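# Route a springy cord along a board line, pinned by blocks

## Task

Shape the elastic cord so it follows the line drawn on the board, and pin it in place with the steel blocks. It counts as done only when every part of the cord, one end to the other, touches the line and lies flat against the board, and it stays that way after the robot lets go.

## Robot and tools

Robot: two FANUC CRX-5iA arms, left_arm and right_arm, each with a two-finger parallel gripper (50 mm maximum opening). A block of varying shape juts up to 12 cm from the last joint axis toward the gripper's -y side and rotates with the gripper. The fingers point along the gripper's +z and close along its x. end_effector_position is the point midway between the pads; the fingertips extend 17.5 mm past it.

Frames: the scene frame has its origin at table-top height, midway between the nominal bases, with +z up and +x out over the table. left_arm sits on the +y side; this does not follow image left or right. Calibrated bases: left_arm (-0.049, +0.426, 0), right_arm (-0.053, -0.312, 0), each turned slightly about z. Every hand pose, velocity, target and offset is expressed in that arm's own base frame and axes, and rotations turn about the Hand target position. Reported poses may be a few cm off, more so at long reach.

execute_actions(actions, cameras): actions is a list of actions. Each action is a table of up to 15 rows, one row per 1/30 s step. If a table has fewer rows, its last row is held until step 15. Each row is a single flat list of 18 numbers covering both arms, each in [-1, 1]. Order: left dx, dy, dz, rx, ry, rz, left gripper position, force_limit, speed, then the same nine for the right arm. dx to rz are an offset from that arm's Hand target at the start of the action, not an absolute pose. Every row counts from that same start, and repeating an offset moves the arm further. Scale: 1.0 = 0.6 m or 180 degrees, and rx, ry, rz form a single rotation vector. Sending 0 for all six pose numbers asks nothing new of that arm. The gripper numbers are always read as commands, so resend the current ones to keep a gripper unchanged. Images come back only when actions is empty or cameras names them; ["all"] returns every camera.

Gripper numbers: position +1 is fully open, about -0.65 is where the pads meet, and -1 grips. force_limit -1/0/+1 is about 20/102/185 N per pad. speed -1/0/+1 is 20/85/150 mm/s. force_limit and speed both start at +1. To grip, send position -1 and keep it there, then confirm object_status = 2. object_status codes: 0 moving; 1 blocked while opening; 2 blocked while closing; 3 reached the commanded position or the pads met, which often means nothing is held. A new force_limit or speed takes effect only together with a position change of at least 0.01. position_measured: opening mm ≈ (250 - value) × 0.202.

move(target, speed, blend, stop_force, zero, blocking, cameras): target is one 18-number row, or a list of up to 15 rows. The offsets in every row count from the Hand targets at the start of the move, not from the previous row, and each gripper follows a straight path. speed is in m/s, from 0.002 to 1, default 0.25; rotation rate is capped at twice that in rad/s. blend is in metres and rounds the corners of a list. stop_force is 12 to 80 N, one value shared by both arms; an arm's path ends when its push along its direction of travel exceeds this. Use it slowly and with small values, because fast touches cause fault stops. Do not rely on stop_force when the gripper is rotating or when the arm is near a singular pose (far reach, straight wrist). Leave stop_force out when backing off a contact. zero (default true) re-zeroes the force reading before the move. blocking=false returns after 0.5 s but cannot be combined with stop_force. The result adds a move: line giving the ending (done, off_target, moving, held, fault) and any limits (paced = pose clipped, held = steps withheld). No path steers around obstacles or the other arm.

wait(seconds): 0 to 3600; lets the scene run and lets a running move continue. stop(): brakes the running move. zoom_image(camera, region [x0,y0,x1,y1], each side at most 504 px) enlarges part of the latest image from cam_high, cam_low, cam_board, cam_left_wrist or cam_right_wrist. read_manual gives only licence text. finished_scene(scene) ends scene 1 or 2 and cannot be undone; the cord must stay correct without the robot.

Result lines: end_effector_position/quat come in the base frame. Hand target is the last commanded pose after clipping, and the gripper can settle short of it; to close the gap, send the remaining distance as an offset. Flange force is the estimated outside force along the gripper axes, including the weight of anything held, and reads 'no reading' near singular poses. Joint velocities 'within noise' means the arm is at rest. Tool commands shows the current gripper commands. MOTOR HOT warns that an over-temperature stop of 30–60 s may follow; holding loads or stretching out heats the motors.

Motion limits: each step, commanded orientation is clipped to within 32° of the measured orientation. A clearance check holds back commands that would bring the two arms too close together.

Avoid: contact torque reaching its limit (144 N·m for the large joints, 36 for the wrist) or an outside force of 150 N, either of which stops the arm for 10 s. Avoid driving targets past firm contacts, hitting fixed or heavy things, collisions between the arms (which can fail the scene), closing one gripper on the other arm's fingers, dropping blocks or letting them fall far, releasing parts that are still moving, and any object ending up off the table. Objects may occasionally be nudged by outside pushes. Smooth, quick, low-effort motion is preferred.

Each tool is called after "Call:" as name(argument=value, ...), one argument or row to a line, values as JSON.

## Session

Call:
execute_actions(
  actions=[],
)

Scene clock: 0.00 s.
left_arm: end_effector_position=(+0.4737, -0.3094, +0.2812) position_measured=3 object_status=3 end_effector_quat_wxyz=(+0.053, +0.152, +0.891, -0.424) | right_arm: end_effector_position=(+0.6953, -0.0003, +0.1447) position_measured=2 object_status=3 end_effector_quat_wxyz=(+0.257, +0.058, +0.947, -0.186)
Joint positions: left_arm=[0.025 0.133 -0.357 0.922 -1.317 0.847] | right_arm=[0.372 0.372 -0.246 0.829 -0.792 0.524]
Joint velocities: within noise
Flange force (N): no reading
Hand target: left_arm +0.4737, -0.3094, +0.2812; +0.053, +0.152, +0.891, -0.424 | right_arm +0.6953, -0.0003, +0.1447; +0.257, +0.058, +0.947, -0.186
Tool commands: left_gripper/position=+1.0 left_gripper/force_limit=+1.0 left_gripper/speed=+1.0 right_gripper/position=+1.0 right_gripper/force_limit=+1.0 right_gripper/speed=+1.0

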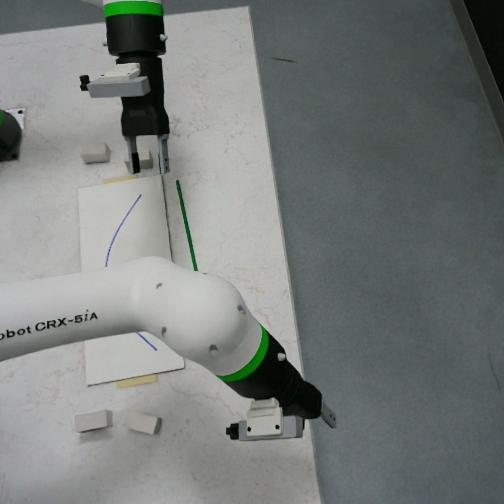

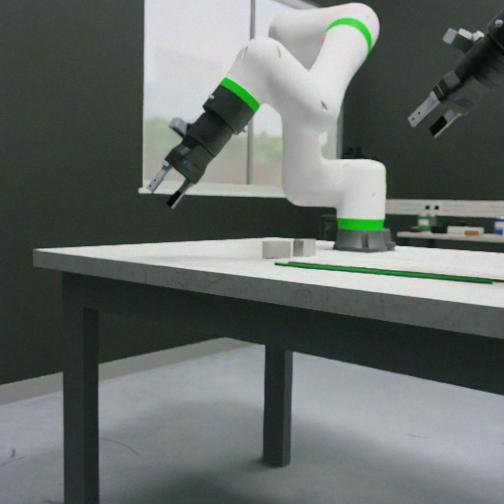

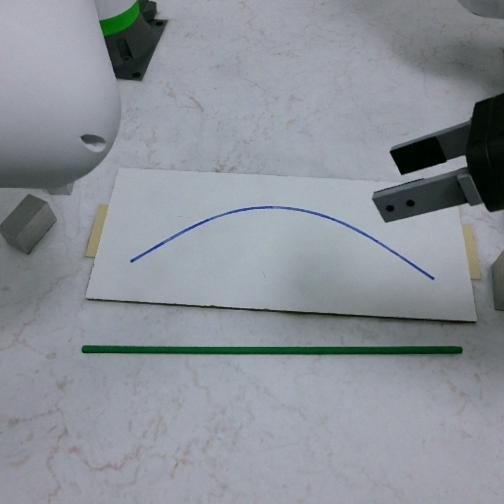

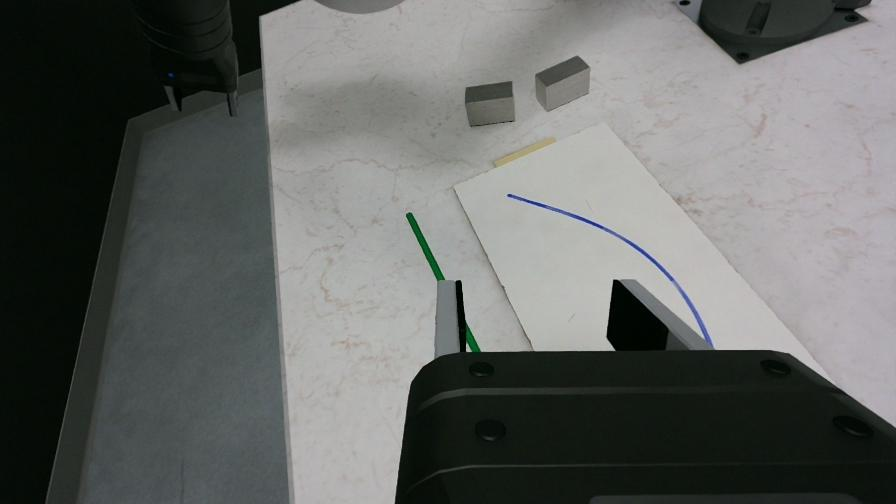

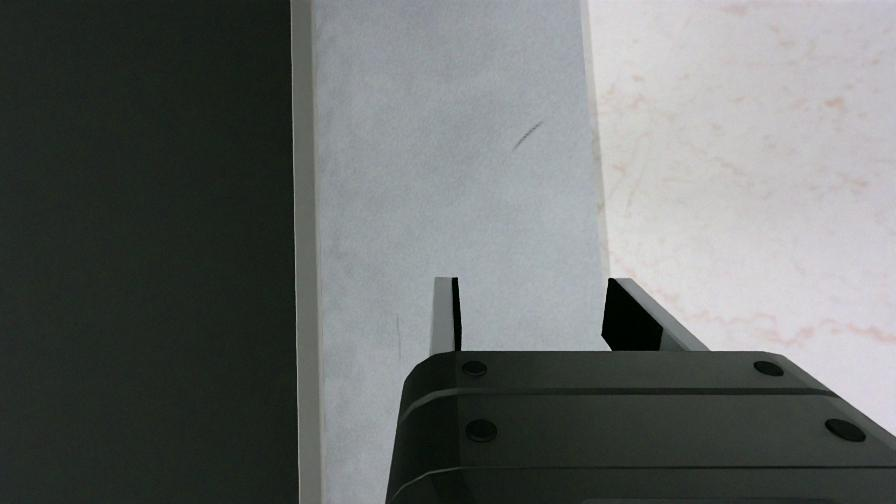

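Call:
move(
  target=[-0.29,0.182,0.198,0.2359,-0.1835,-0.3656,1,1,1,-0.659,0.167,0.426,0.2211,0.0354,-0.4437,1,1,1],
  cameras=["all"],
)

Scene clock: 10.50 s.
left_arm: end_effector_position=(+0.2997, -0.2002, +0.4000) position_measured=3 object_status=3 end_effector_quat_wxyz=(+0.000, +0.708, +0.706, +0.000) | right_arm: end_effector_position=(+0.2999, +0.0999, +0.4003) position_measured=2 object_status=3 end_effector_quat_wxyz=(+0.000, +0.707, +0.707, +0.000)
Joint positions: left_arm=[-0.22 -0.183 0.115 0 -1.869 0.218] | right_arm=[0.746 -0.295 0.03 0 -1.896 -0.745]
Flange force (N): left_arm=[6.0 -1.5 0.4] | right_arm=[2.9 -3.6 -0.9]
Hand target: left_arm +0.2997, -0.2002, +0.4000; +0.000, +0.708, +0.706, +0.000 | right_arm +0.2999, +0.0999, +0.4003; +0.000, +0.707, +0.707, +0.000
Off the commanded pose: left_arm 0.000 m, 0 deg | right_arm 0.000 m, 0 deg.
move: done

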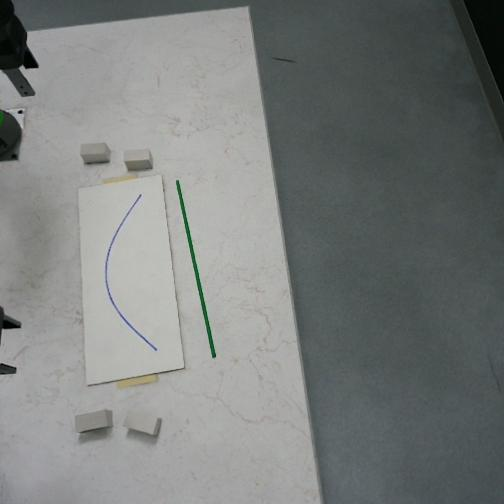

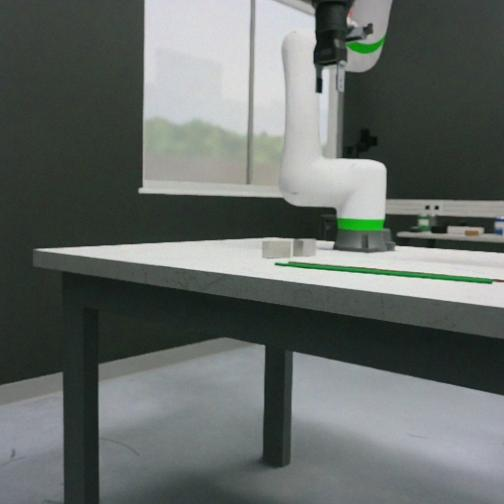

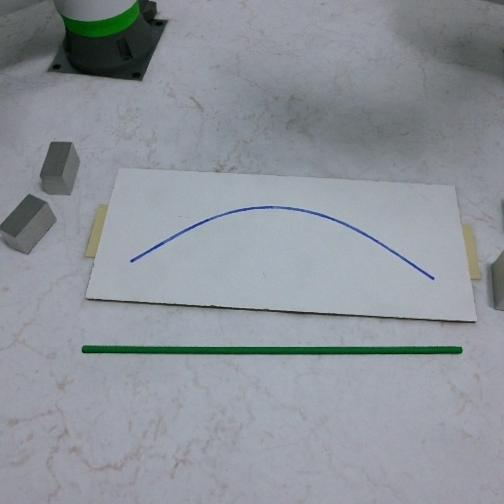

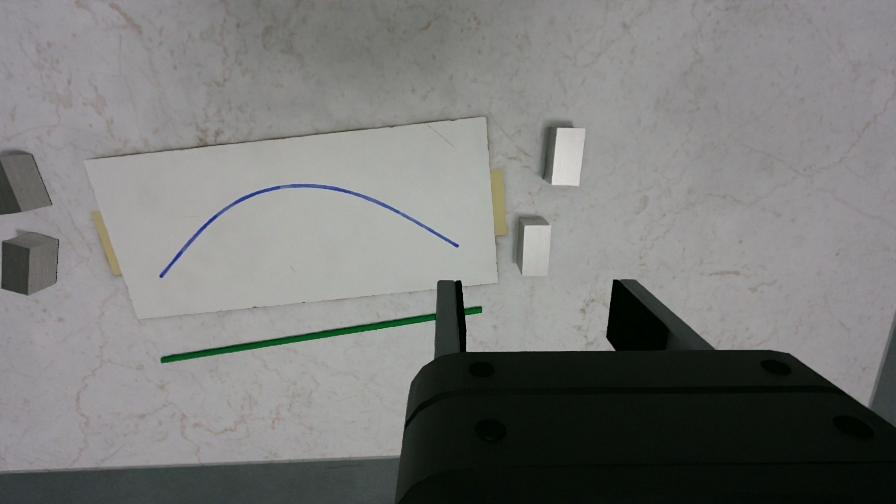

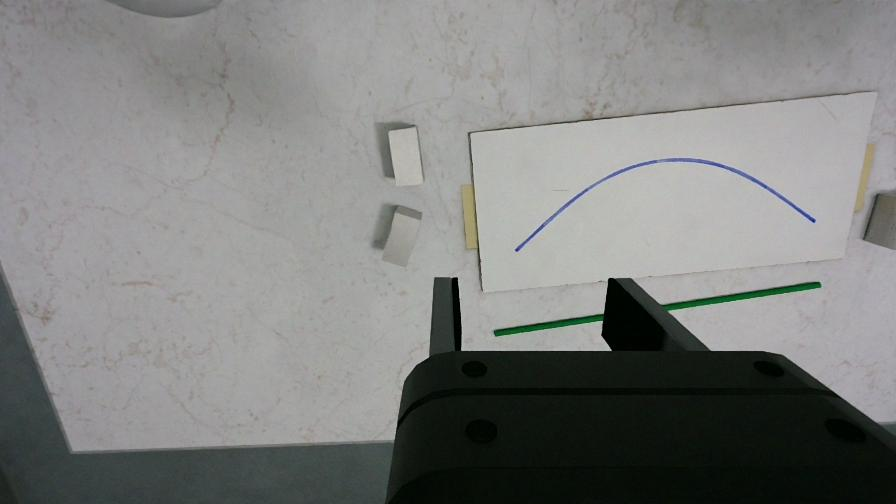

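Call:
zoom_image(
  camera="cam_right_wrist",
  region=[480, 80, 896, 350],
)

Call:
zoom_image(
  camera="cam_board",
  region=[60, 140, 500, 370],
)

Call:
zoom_image(
  camera="cam_left_wrist",
  region=[60, 80, 564, 380],
)

Call:
zoom_image(
  camera="cam_high",
  region=[60, 130, 230, 450],
)

Scaled by 1.212.

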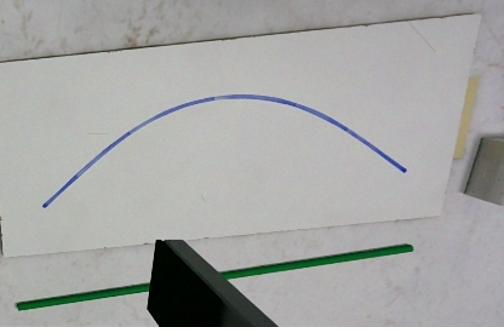

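Scaled by 1.145.

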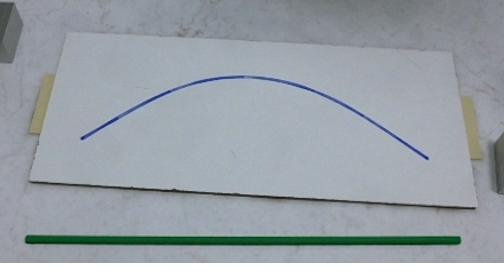

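Scaled by 1.000.

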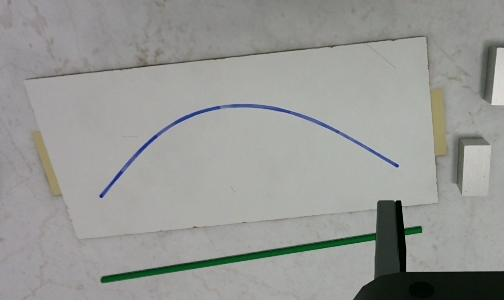

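Scaled by 1.575.

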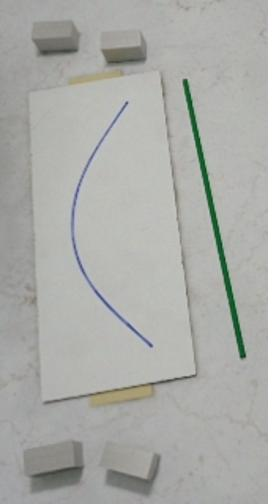

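Call:
zoom_image(
  camera="cam_right_wrist",
  region=[350, 100, 500, 290],
)

Call:
zoom_image(
  camera="cam_left_wrist",
  region=[480, 100, 630, 290],
)

Scaled by 2.653.

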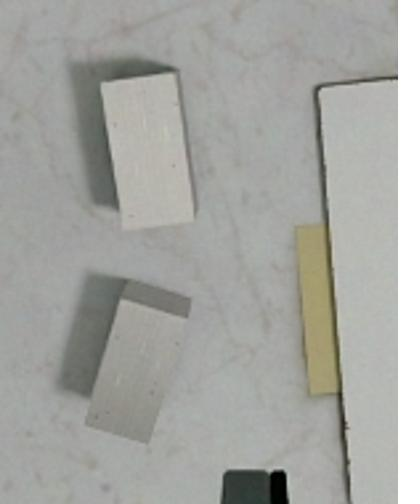

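Scaled by 2.653.

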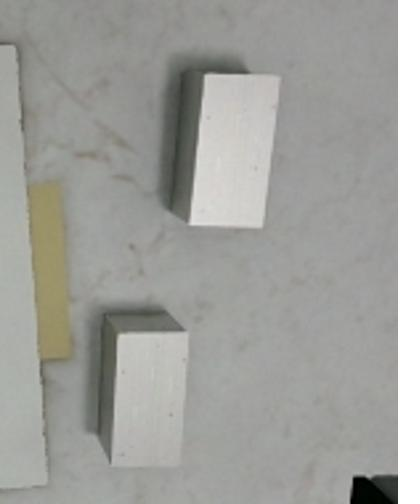

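Call:
move(
  target=[0.1547,0.1423,-0.4667,0,0,0.003,1,-0.9,1,0.1355,-0.1132,-0.4672,0,0,-0.0944,1,-0.9,1],
  cameras=["all"],
)

Scene clock: 24.73 s.
left_arm: end_effector_position=(+0.3925, -0.1149, +0.1200) position_measured=3 object_status=3 end_effector_quat_wxyz=(+0.000, +0.705, +0.710, +0.000) | right_arm: end_effector_position=(+0.3812, +0.0320, +0.1200) position_measured=2 object_status=3 end_effector_quat_wxyz=(+0.000, +0.804, +0.595, +0.000)
Joint positions: left_arm=[0.039 -0.027 -0.409 0 -1.189 -0.032] | right_arm=[0.431 -0.098 -0.475 0 -1.193 -0.727]
Flange force (N): left_arm=[4.8 -1.8 -1.9] | right_arm=[0.7 -4.5 -1.1]
Hand target: left_arm +0.3925, -0.1148, +0.1200; +0.000, +0.705, +0.710, +0.000 | right_arm +0.3812, +0.0320, +0.1200; +0.000, +0.804, +0.595, +0.000
Off the commanded pose: left_arm 0.000 m, 0 deg | right_arm 0.000 m, 0 deg.
move: done

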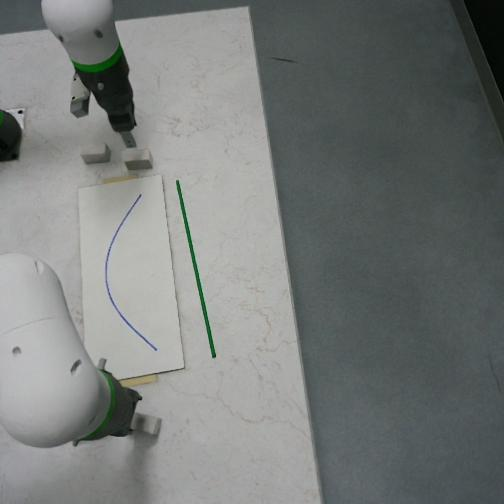

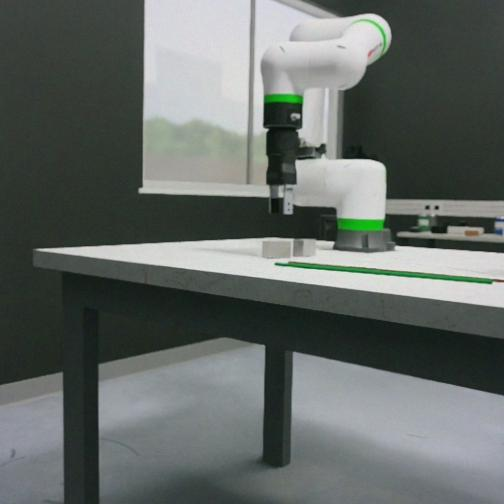

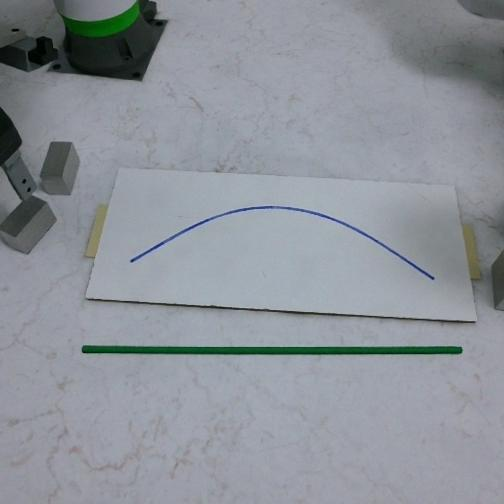

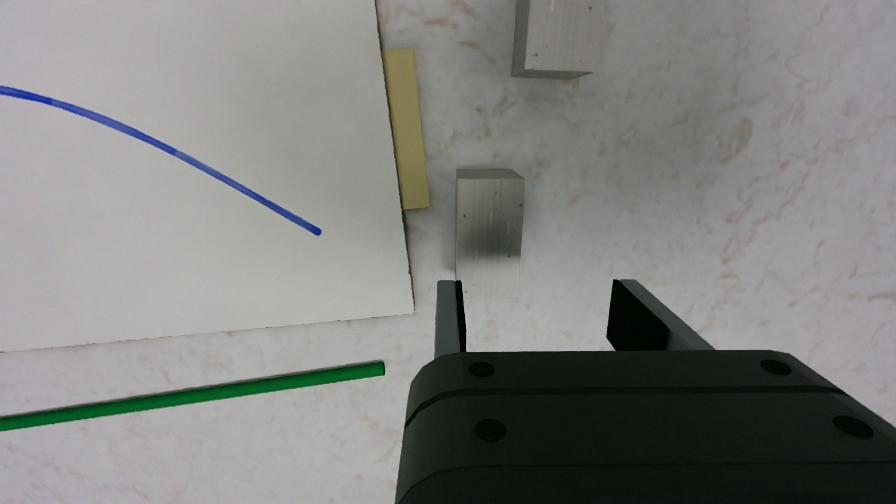

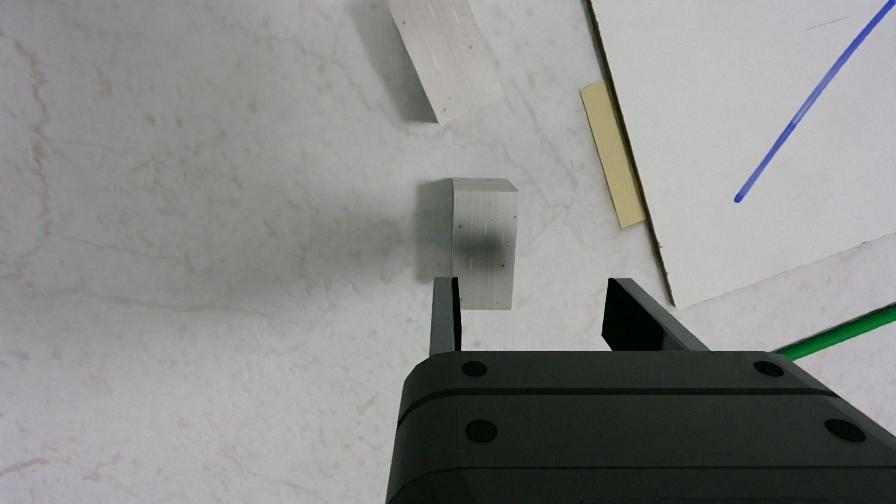

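Call:
move(
  target=[-0.0042,-0.005,-0.145,0,0,0,1,-0.9,1,0.0035,-0.0055,-0.145,0,0,0,1,-0.9,1],
  cameras=["cam_low","cam_left_wrist","cam_right_wrist"],
  stop_force=20,
  speed=0.1,
)

Call:
move(
  target=[0,0,0,0,0,0,-1,-0.9,-0.7,0,0,0,0,0,0,-1,-0.9,-0.7],
  cameras=["cam_low","cam_left_wrist","cam_right_wrist"],
)

Scene clock: 27.40 s.
left_arm: end_effector_position=(+0.3900, -0.1178, +0.0330) position_measured=3 object_status=3 end_effector_quat_wxyz=(+0.000, +0.705, +0.710, +0.000) | right_arm: end_effector_position=(+0.3833, +0.0287, +0.0330) position_measured=2 object_status=3 end_effector_quat_wxyz=(+0.000, +0.804, +0.595, +0.000)
Joint positions: left_arm=[0.031 0.082 -0.527 0 -0.962 -0.024] | right_arm=[0.42 0.024 -0.589 0 -0.958 -0.716]
Flange force (N): left_arm=[5.3 -2.6 -2.5] | right_arm=[1.6 -3.1 -1.6]
Hand target: left_arm +0.3900, -0.1178, +0.0330; +0.000, +0.705, +0.710, +0.000 | right_arm +0.3833, +0.0287, +0.0330; +0.000, +0.804, +0.595, +0.000
Off the commanded pose: left_arm 0.000 m, 0 deg | right_arm 0.000 m, 0 deg.
move: done

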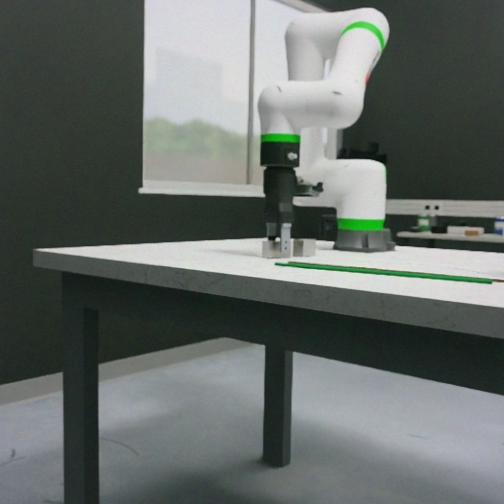

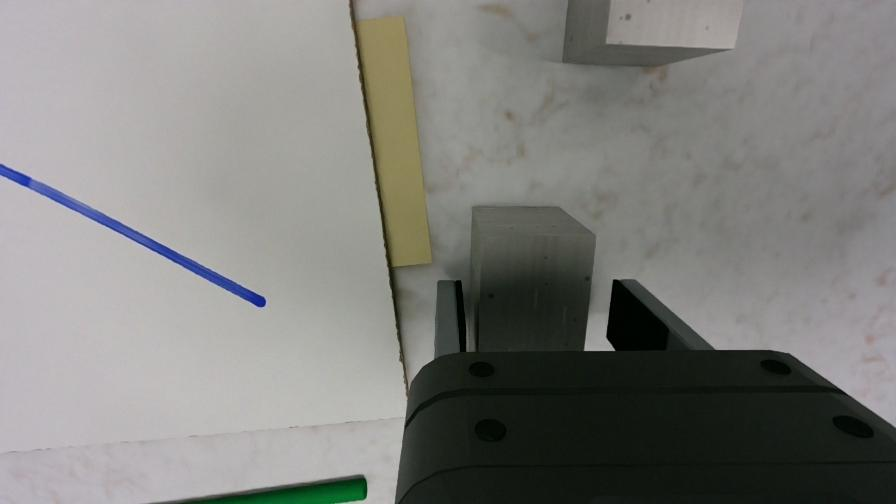

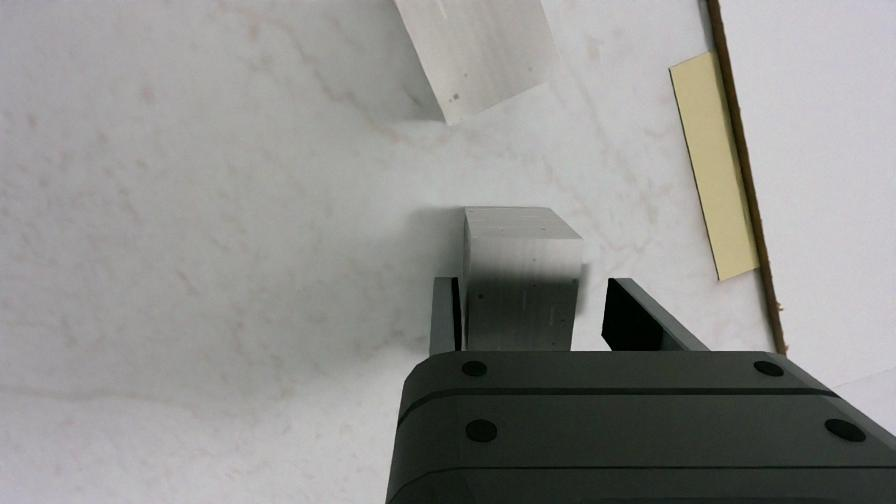

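Scene clock: 28.13 s.
left_arm: end_effector_position=(+0.3900, -0.1179, +0.0329) position_measured=103 object_status=2 end_effector_quat_wxyz=(+0.000, +0.705, +0.710, +0.000) | right_arm: end_effector_position=(+0.3832, +0.0286, +0.0330) position_measured=102 object_status=2 end_effector_quat_wxyz=(+0.000, +0.804, +0.595, +0.000)
Joint positions: left_arm=[0.031 0.082 -0.527 0 -0.962 -0.024] | right_arm=[0.42 0.024 -0.589 0 -0.958 -0.716]
Flange force (N): left_arm=[3.3 -1.5 -2.4] | right_arm=[0.6 -1.6 -1.1]
Hand target: left_arm +0.3900, -0.1178, +0.0330; +0.000, +0.705, +0.710, +0.000 | right_arm +0.3833, +0.0287, +0.0330; +0.000, +0.804, +0.595, +0.000
Off the commanded pose: left_arm 0.000 m, 0 deg | right_arm 0.000 m, 0 deg.
move: done

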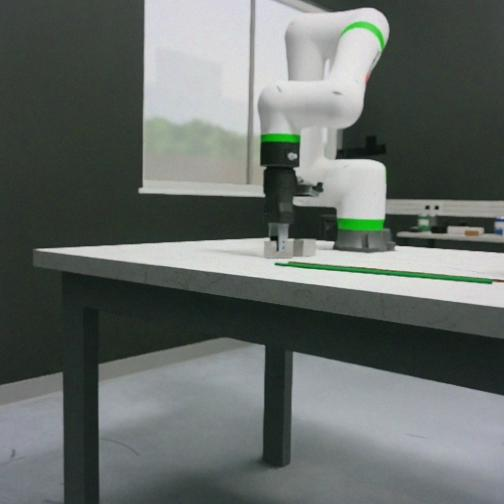

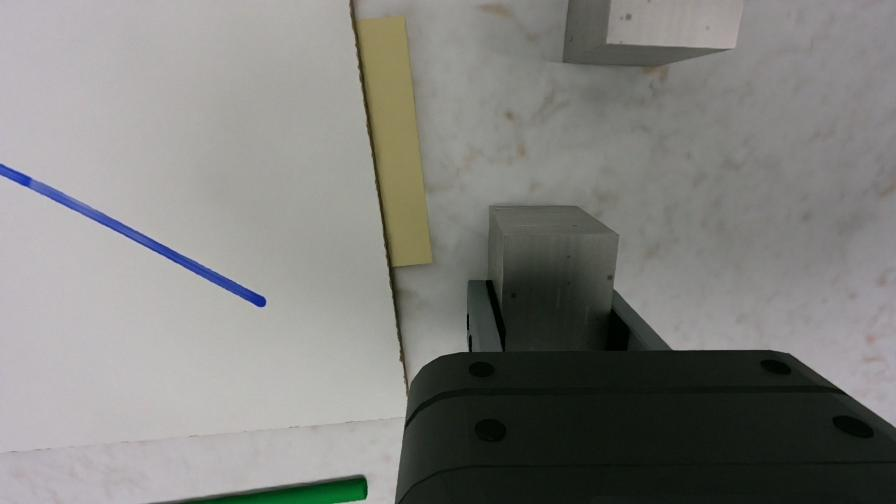

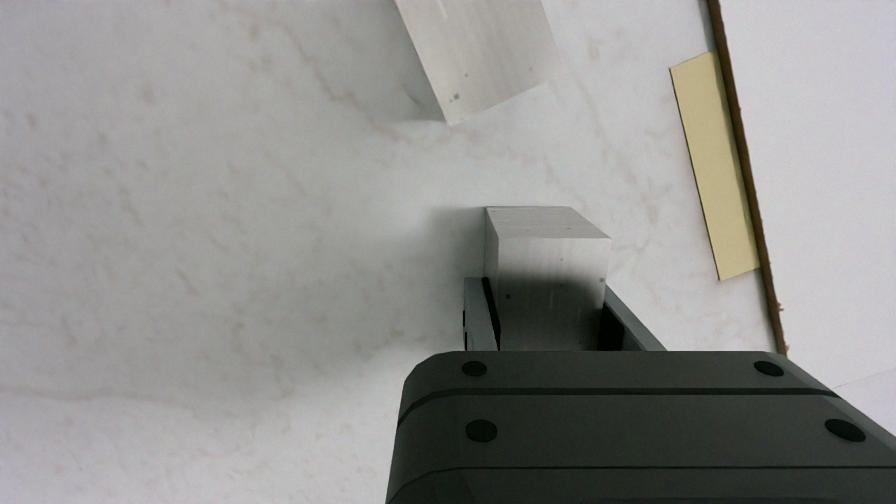

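Call:
move(
  target=[
    [0,0,0.128,0,0,0,-1,-0.9,-0.7,0,0,0.128,0,0,0,-1,-0.9,-0.7],
    [0,0,0.128,0,0,-0.135,-1,-0.9,-0.7,-0.0597,0.4247,0.128,0,0,0.2789,-1,-0.9,-0.7],
  ],
  blend=[0.02,0],
  cameras=["all"],
)

Call:
move(
  target=[0,0,0,0,0,0,-1,-0.9,-0.7,0,0,-0.098,0,0,0,-1,-0.9,-0.7],
  speed=0.1,
  cameras=["cam_high","cam_board","cam_right_wrist"],
)

Scene clock: 32.03 s.
left_arm: end_effector_position=(+0.3900, -0.1179, +0.1098) position_measured=103 object_status=2 end_effector_quat_wxyz=(+0.000, +0.838, +0.545, +0.000) | right_arm: end_effector_position=(+0.3475, +0.2835, +0.1098) position_measured=102 object_status=2 end_effector_quat_wxyz=(+0.000, +0.475, +0.880, +0.000)
Joint positions: left_arm=[0.031 -0.02 -0.429 0 -1.163 -0.448] | right_arm=[0.979 0.083 -0.322 0 -1.166 -0.398]
Flange force (N): left_arm=[3.7 -3.8 3.5] | right_arm=[2.3 -2.0 3.5]
Hand target: left_arm +0.3900, -0.1178, +0.1098; +0.000, +0.838, +0.546, +0.000 | right_arm +0.3474, +0.2835, +0.1098; +0.000, +0.475, +0.880, +0.000
Off the commanded pose: left_arm 0.000 m, 0 deg | right_arm 0.000 m, 0 deg.
move: done

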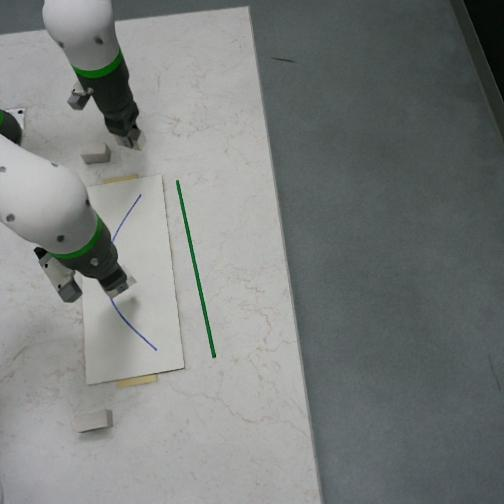

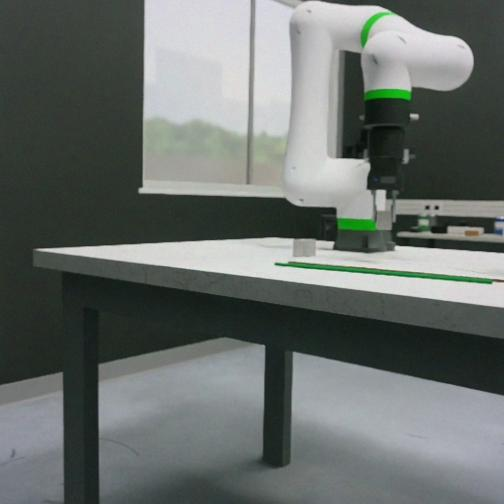

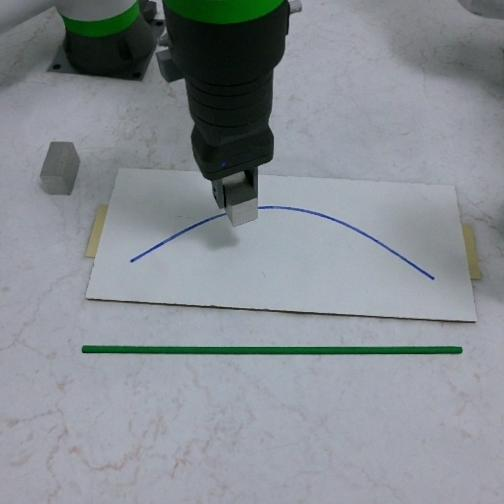

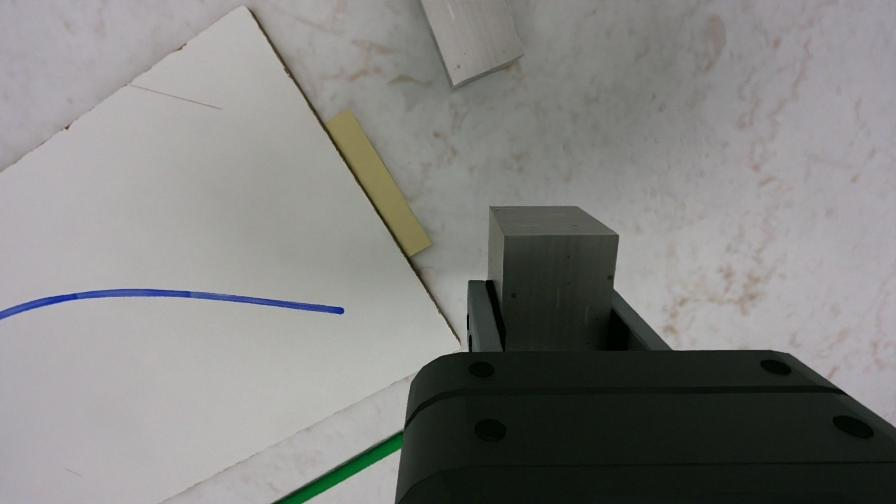

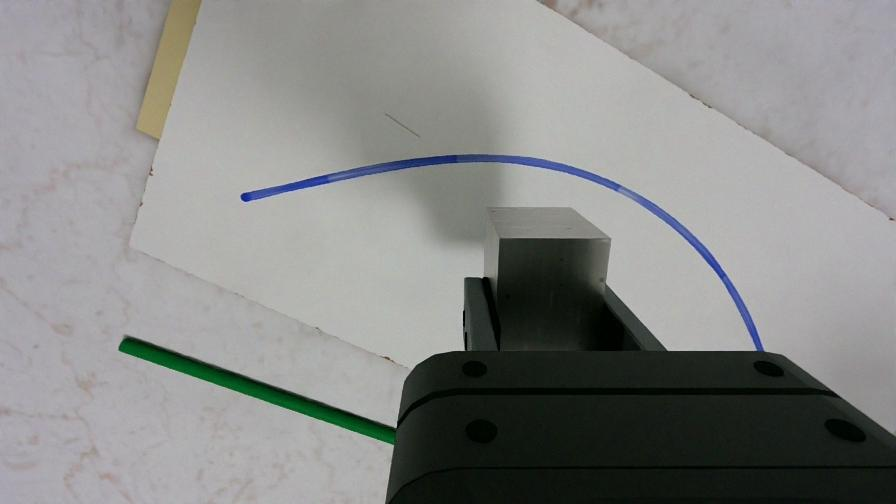

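Scene clock: 32.93 s.
left_arm: end_effector_position=(+0.3900, -0.1178, +0.1098) position_measured=103 object_status=2 end_effector_quat_wxyz=(+0.000, +0.838, +0.546, +0.000) | right_arm: end_effector_position=(+0.3474, +0.2835, +0.0510) position_measured=102 object_status=2 end_effector_quat_wxyz=(+0.000, +0.475, +0.880, +0.000)
Joint positions: left_arm=[0.031 -0.021 -0.429 0 -1.163 -0.448] | right_arm=[0.979 0.153 -0.397 0 -1.021 -0.398]
Flange force (N): left_arm=[3.9 -3.9 3.4] | right_arm=[2.0 -1.7 3.9]
Hand target: left_arm +0.3900, -0.1178, +0.1098; +0.000, +0.838, +0.546, +0.000 | right_arm +0.3474, +0.2835, +0.0510; +0.000, +0.475, +0.880, +0.000
Off the commanded pose: left_arm 0.000 m, 0 deg | right_arm 0.000 m, 0 deg.
move: done

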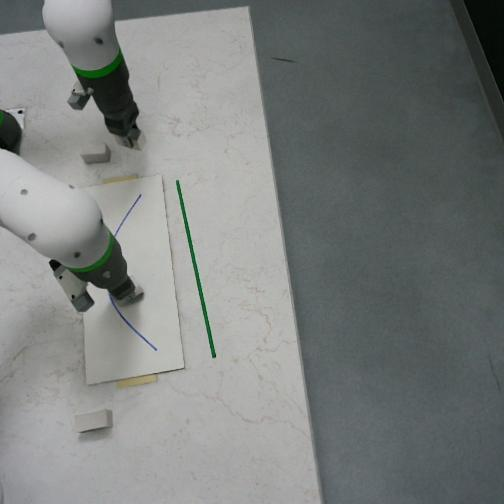

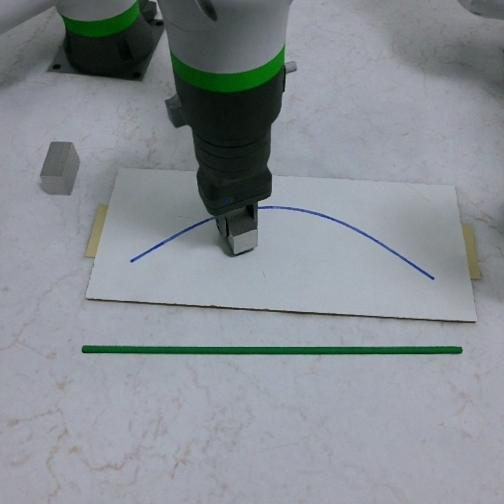

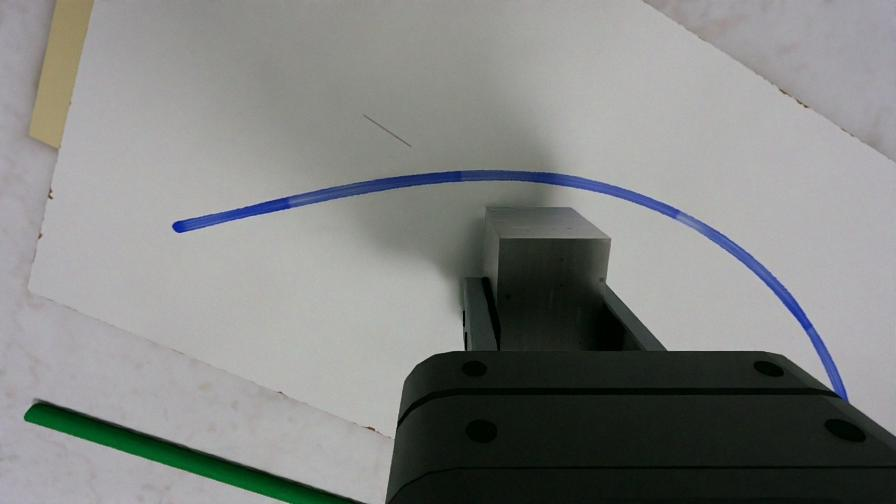

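Call:
move(
  target=[0,0,0,0,0,0,-1,-0.9,-0.7,0,0,-0.04,0,0,0,-1,-0.9,-0.7],
  speed=0.02,
  stop_force=12,
  cameras=["cam_board","cam_right_wrist"],
)

Scene clock: 34.60 s.
left_arm: end_effector_position=(+0.3900, -0.1178, +0.1098) position_measured=103 object_status=2 end_effector_quat_wxyz=(+0.000, +0.838, +0.546, +0.000) | right_arm: end_effector_position=(+0.3475, +0.2835, +0.0387) position_measured=102 object_status=2 end_effector_quat_wxyz=(+0.000, +0.475, +0.880, +0.000)
Joint positions: left_arm=[0.031 -0.021 -0.429 0 -1.163 -0.448] | right_arm=[0.979 0.171 -0.41 0 -0.99 -0.398]
Flange force (N): left_arm=[3.3 -3.9 3.3] | right_arm=[3.9 -17.2 -46.9]
Hand target: left_arm +0.3900, -0.1178, +0.1098; +0.000, +0.838, +0.546, +0.000 | right_arm +0.3475, +0.2835, +0.0387; +0.000, +0.475, +0.880, +0.000 (not the last commanded pose)
Off the commanded pose: left_arm 0.000 m, 0 deg | right_arm 0.012 m, 0 deg.
move: contact (right_arm)

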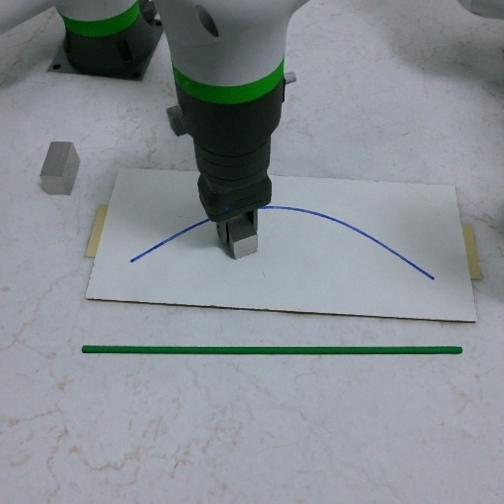

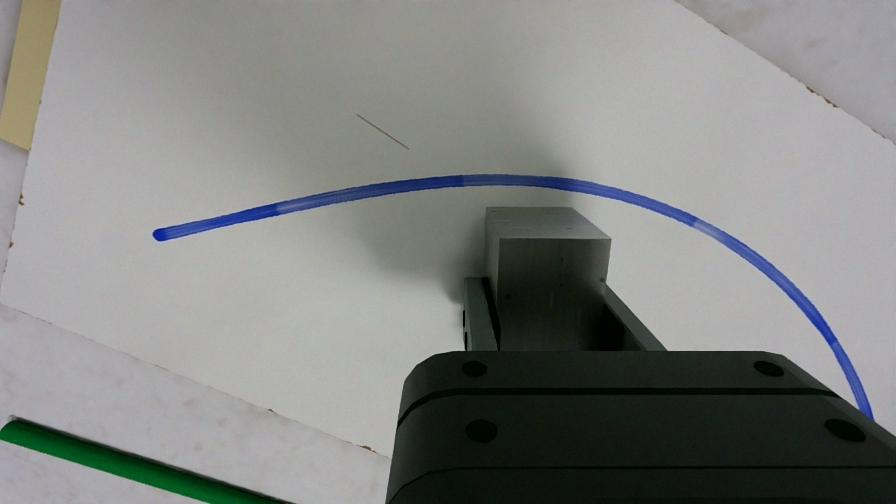

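Call:
move(
  target=[
    [0,0,0,0,0,0,-1,-0.9,-0.7,-0.0083,-0.0055,0.003,0,0,0,-1,-0.9,-0.7],
    [0,0,0,0,0,0,-1,-0.9,-0.7,-0.0083,-0.0055,0.001,0,0,0,-1,-0.9,-0.7],
  ],
  speed=0.05,
  cameras=["cam_board","cam_right_wrist"],
)

Scene clock: 36.27 s.
left_arm: end_effector_position=(+0.3900, -0.1178, +0.1098) position_measured=103 object_status=2 end_effector_quat_wxyz=(+0.000, +0.838, +0.546, +0.000) | right_arm: end_effector_position=(+0.3425, +0.2802, +0.0393) position_measured=102 object_status=2 end_effector_quat_wxyz=(+0.000, +0.475, +0.880, +0.000)
Joint positions: left_arm=[0.031 -0.021 -0.429 0 -1.163 -0.448] | right_arm=[0.984 0.156 -0.426 0 -0.989 -0.404]
Flange force (N): left_arm=[3.4 -4.3 3.4] | right_arm=[2.2 -2.8 3.3]
Hand target: left_arm +0.3900, -0.1178, +0.1098; +0.000, +0.838, +0.546, +0.000 | right_arm +0.3425, +0.2802, +0.0393; +0.000, +0.475, +0.880, +0.000
Off the commanded pose: left_arm 0.000 m, 0 deg | right_arm 0.000 m, 0 deg.
move: done

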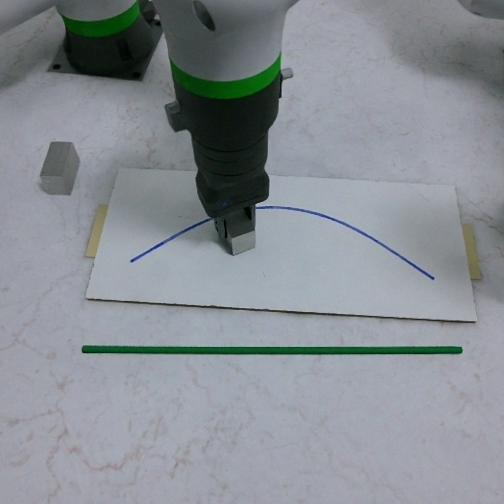

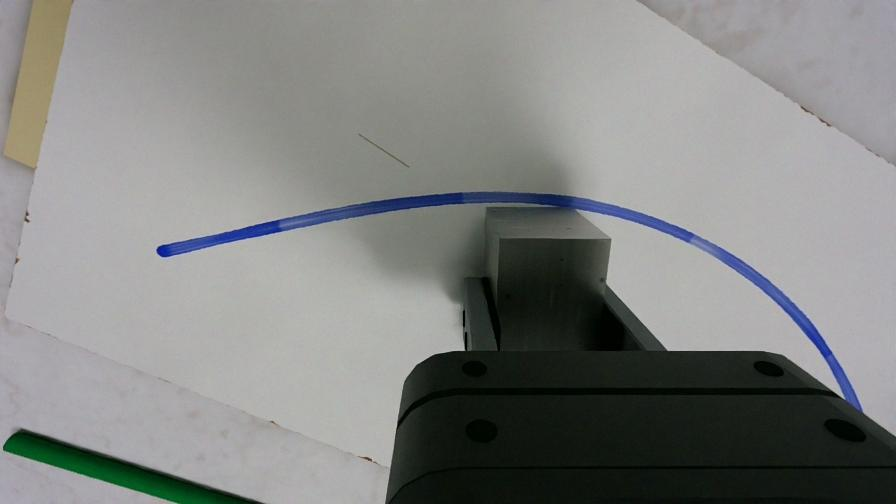

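Call:
move(
  target=[0,0,0,0,0,0,-1,-0.9,-0.7,0,0,0,0,0,0,1,-0.9,-0.7],
)

Call:
move(
  target=[
    [0,0,0,0,0,0,-1,-0.9,-0.7,0,0,0.1345,0,0,0,1,-0.9,-0.7],
    [0,0,0,0,0,0,-1,-0.9,-0.7,-0.09,-0.4037,0.1345,0,0,-0.151,1,-0.9,-0.7],
    [-0.032,-0.3255,0,0,0,0,-1,-0.9,-0.7,-0.09,-0.4037,0.1345,0,0,-0.151,1,-0.9,-0.7],
    [-0.032,-0.3255,-0.099,0,0,0,-1,-0.9,-0.7,-0.09,-0.4037,0.1345,0,0,-0.151,1,-0.9,-0.7],
  ],
  blend=[0.02,0,0.01,0],
  cameras=["all"],
)

Scene clock: 38.50 s.
left_arm: end_effector_position=(+0.3900, -0.1178, +0.1098) position_measured=103 object_status=2 end_effector_quat_wxyz=(+0.000, +0.838, +0.546, +0.000) | right_arm: end_effector_position=(+0.3425, +0.2802, +0.0393) position_measured=3 object_status=0 end_effector_quat_wxyz=(+0.000, +0.475, +0.880, +0.000)
Joint positions: left_arm=[0.031 -0.021 -0.429 0 -1.163 -0.448] | right_arm=[0.984 0.156 -0.426 0 -0.989 -0.404]
Flange force (N): left_arm=[3.6 -4.1 3.5] | right_arm=[2.0 -1.6 -1.8]
Hand target: left_arm +0.3900, -0.1178, +0.1098; +0.000, +0.838, +0.546, +0.000 | right_arm +0.3425, +0.2802, +0.0393; +0.000, +0.475, +0.880, +0.000
Off the commanded pose: left_arm 0.000 m, 0 deg | right_arm 0.000 m, 0 deg.
move: done

Scene clock: 41.67 s.
left_arm: end_effector_position=(+0.3708, -0.3131, +0.0504) position_measured=103 object_status=2 end_effector_quat_wxyz=(+0.000, +0.838, +0.546, +0.000) | right_arm: end_effector_position=(+0.2885, +0.0380, +0.1200) position_measured=3 object_status=3 end_effector_quat_wxyz=(+0.000, +0.669, +0.744, +0.000)
Joint positions: left_arm=[-0.43 0.24 -0.293 0 -1.038 0.013] | right_arm=[0.594 -0.371 -0.685 0 -1.257 -0.488]
Flange force (N): left_arm=[3.7 -1.5 3.3] | right_arm=[3.7 -3.9 -1.0]
Hand target: left_arm +0.3708, -0.3131, +0.0504; +0.000, +0.838, +0.546, +0.000 | right_arm +0.2885, +0.0380, +0.1200; +0.000, +0.669, +0.744, +0.000
Off the commanded pose: left_arm 0.000 m, 0 deg | right_arm 0.000 m, 0 deg.
move: done

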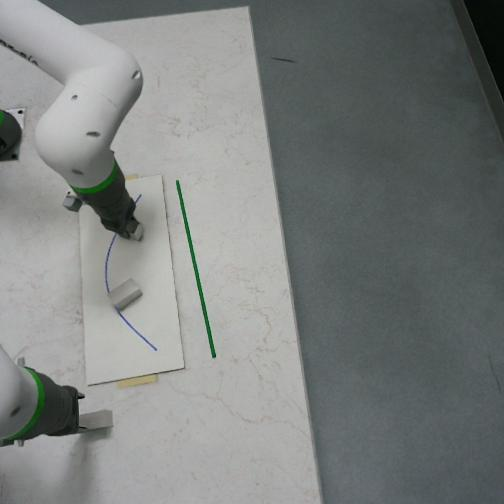

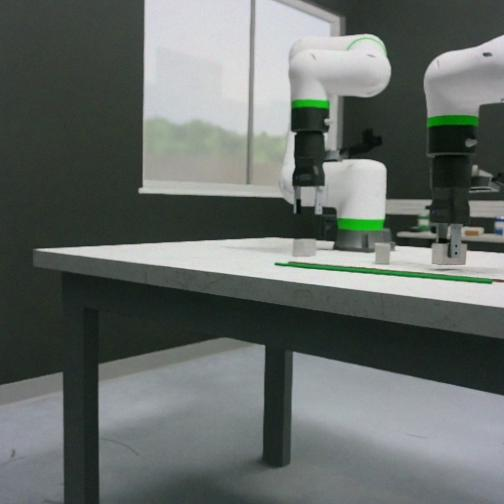

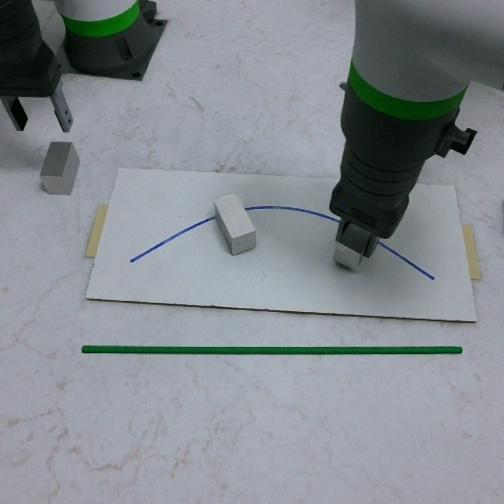

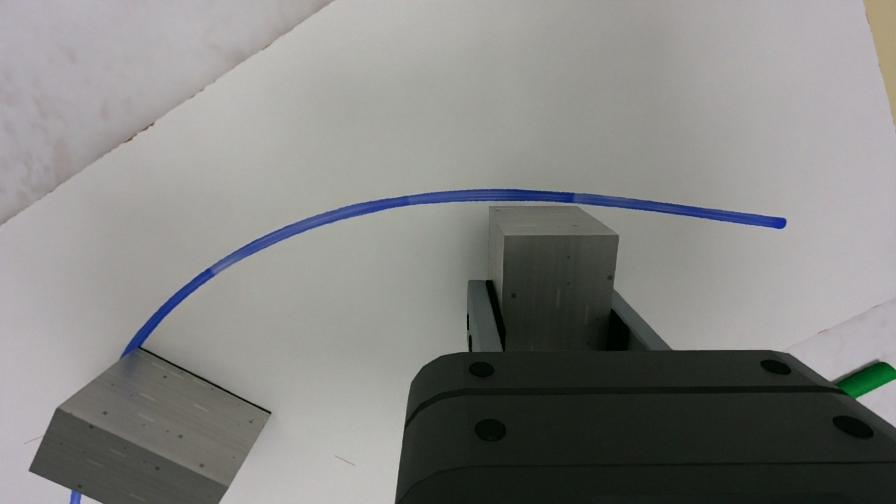

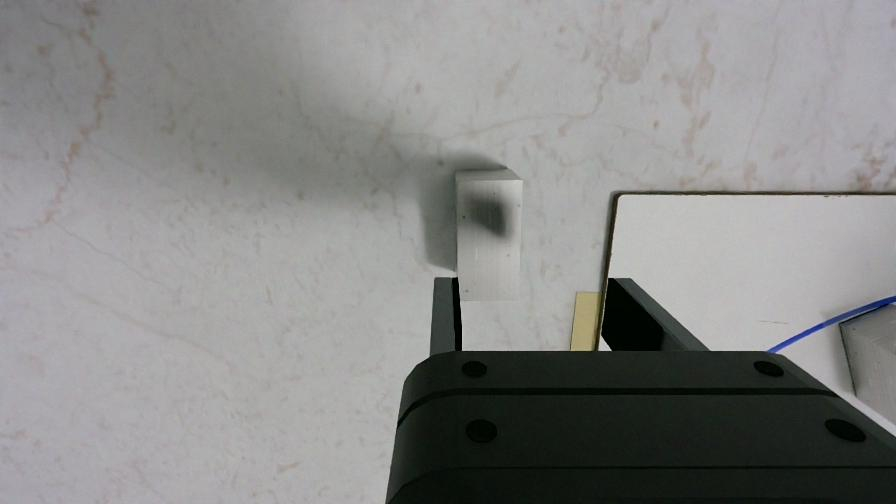

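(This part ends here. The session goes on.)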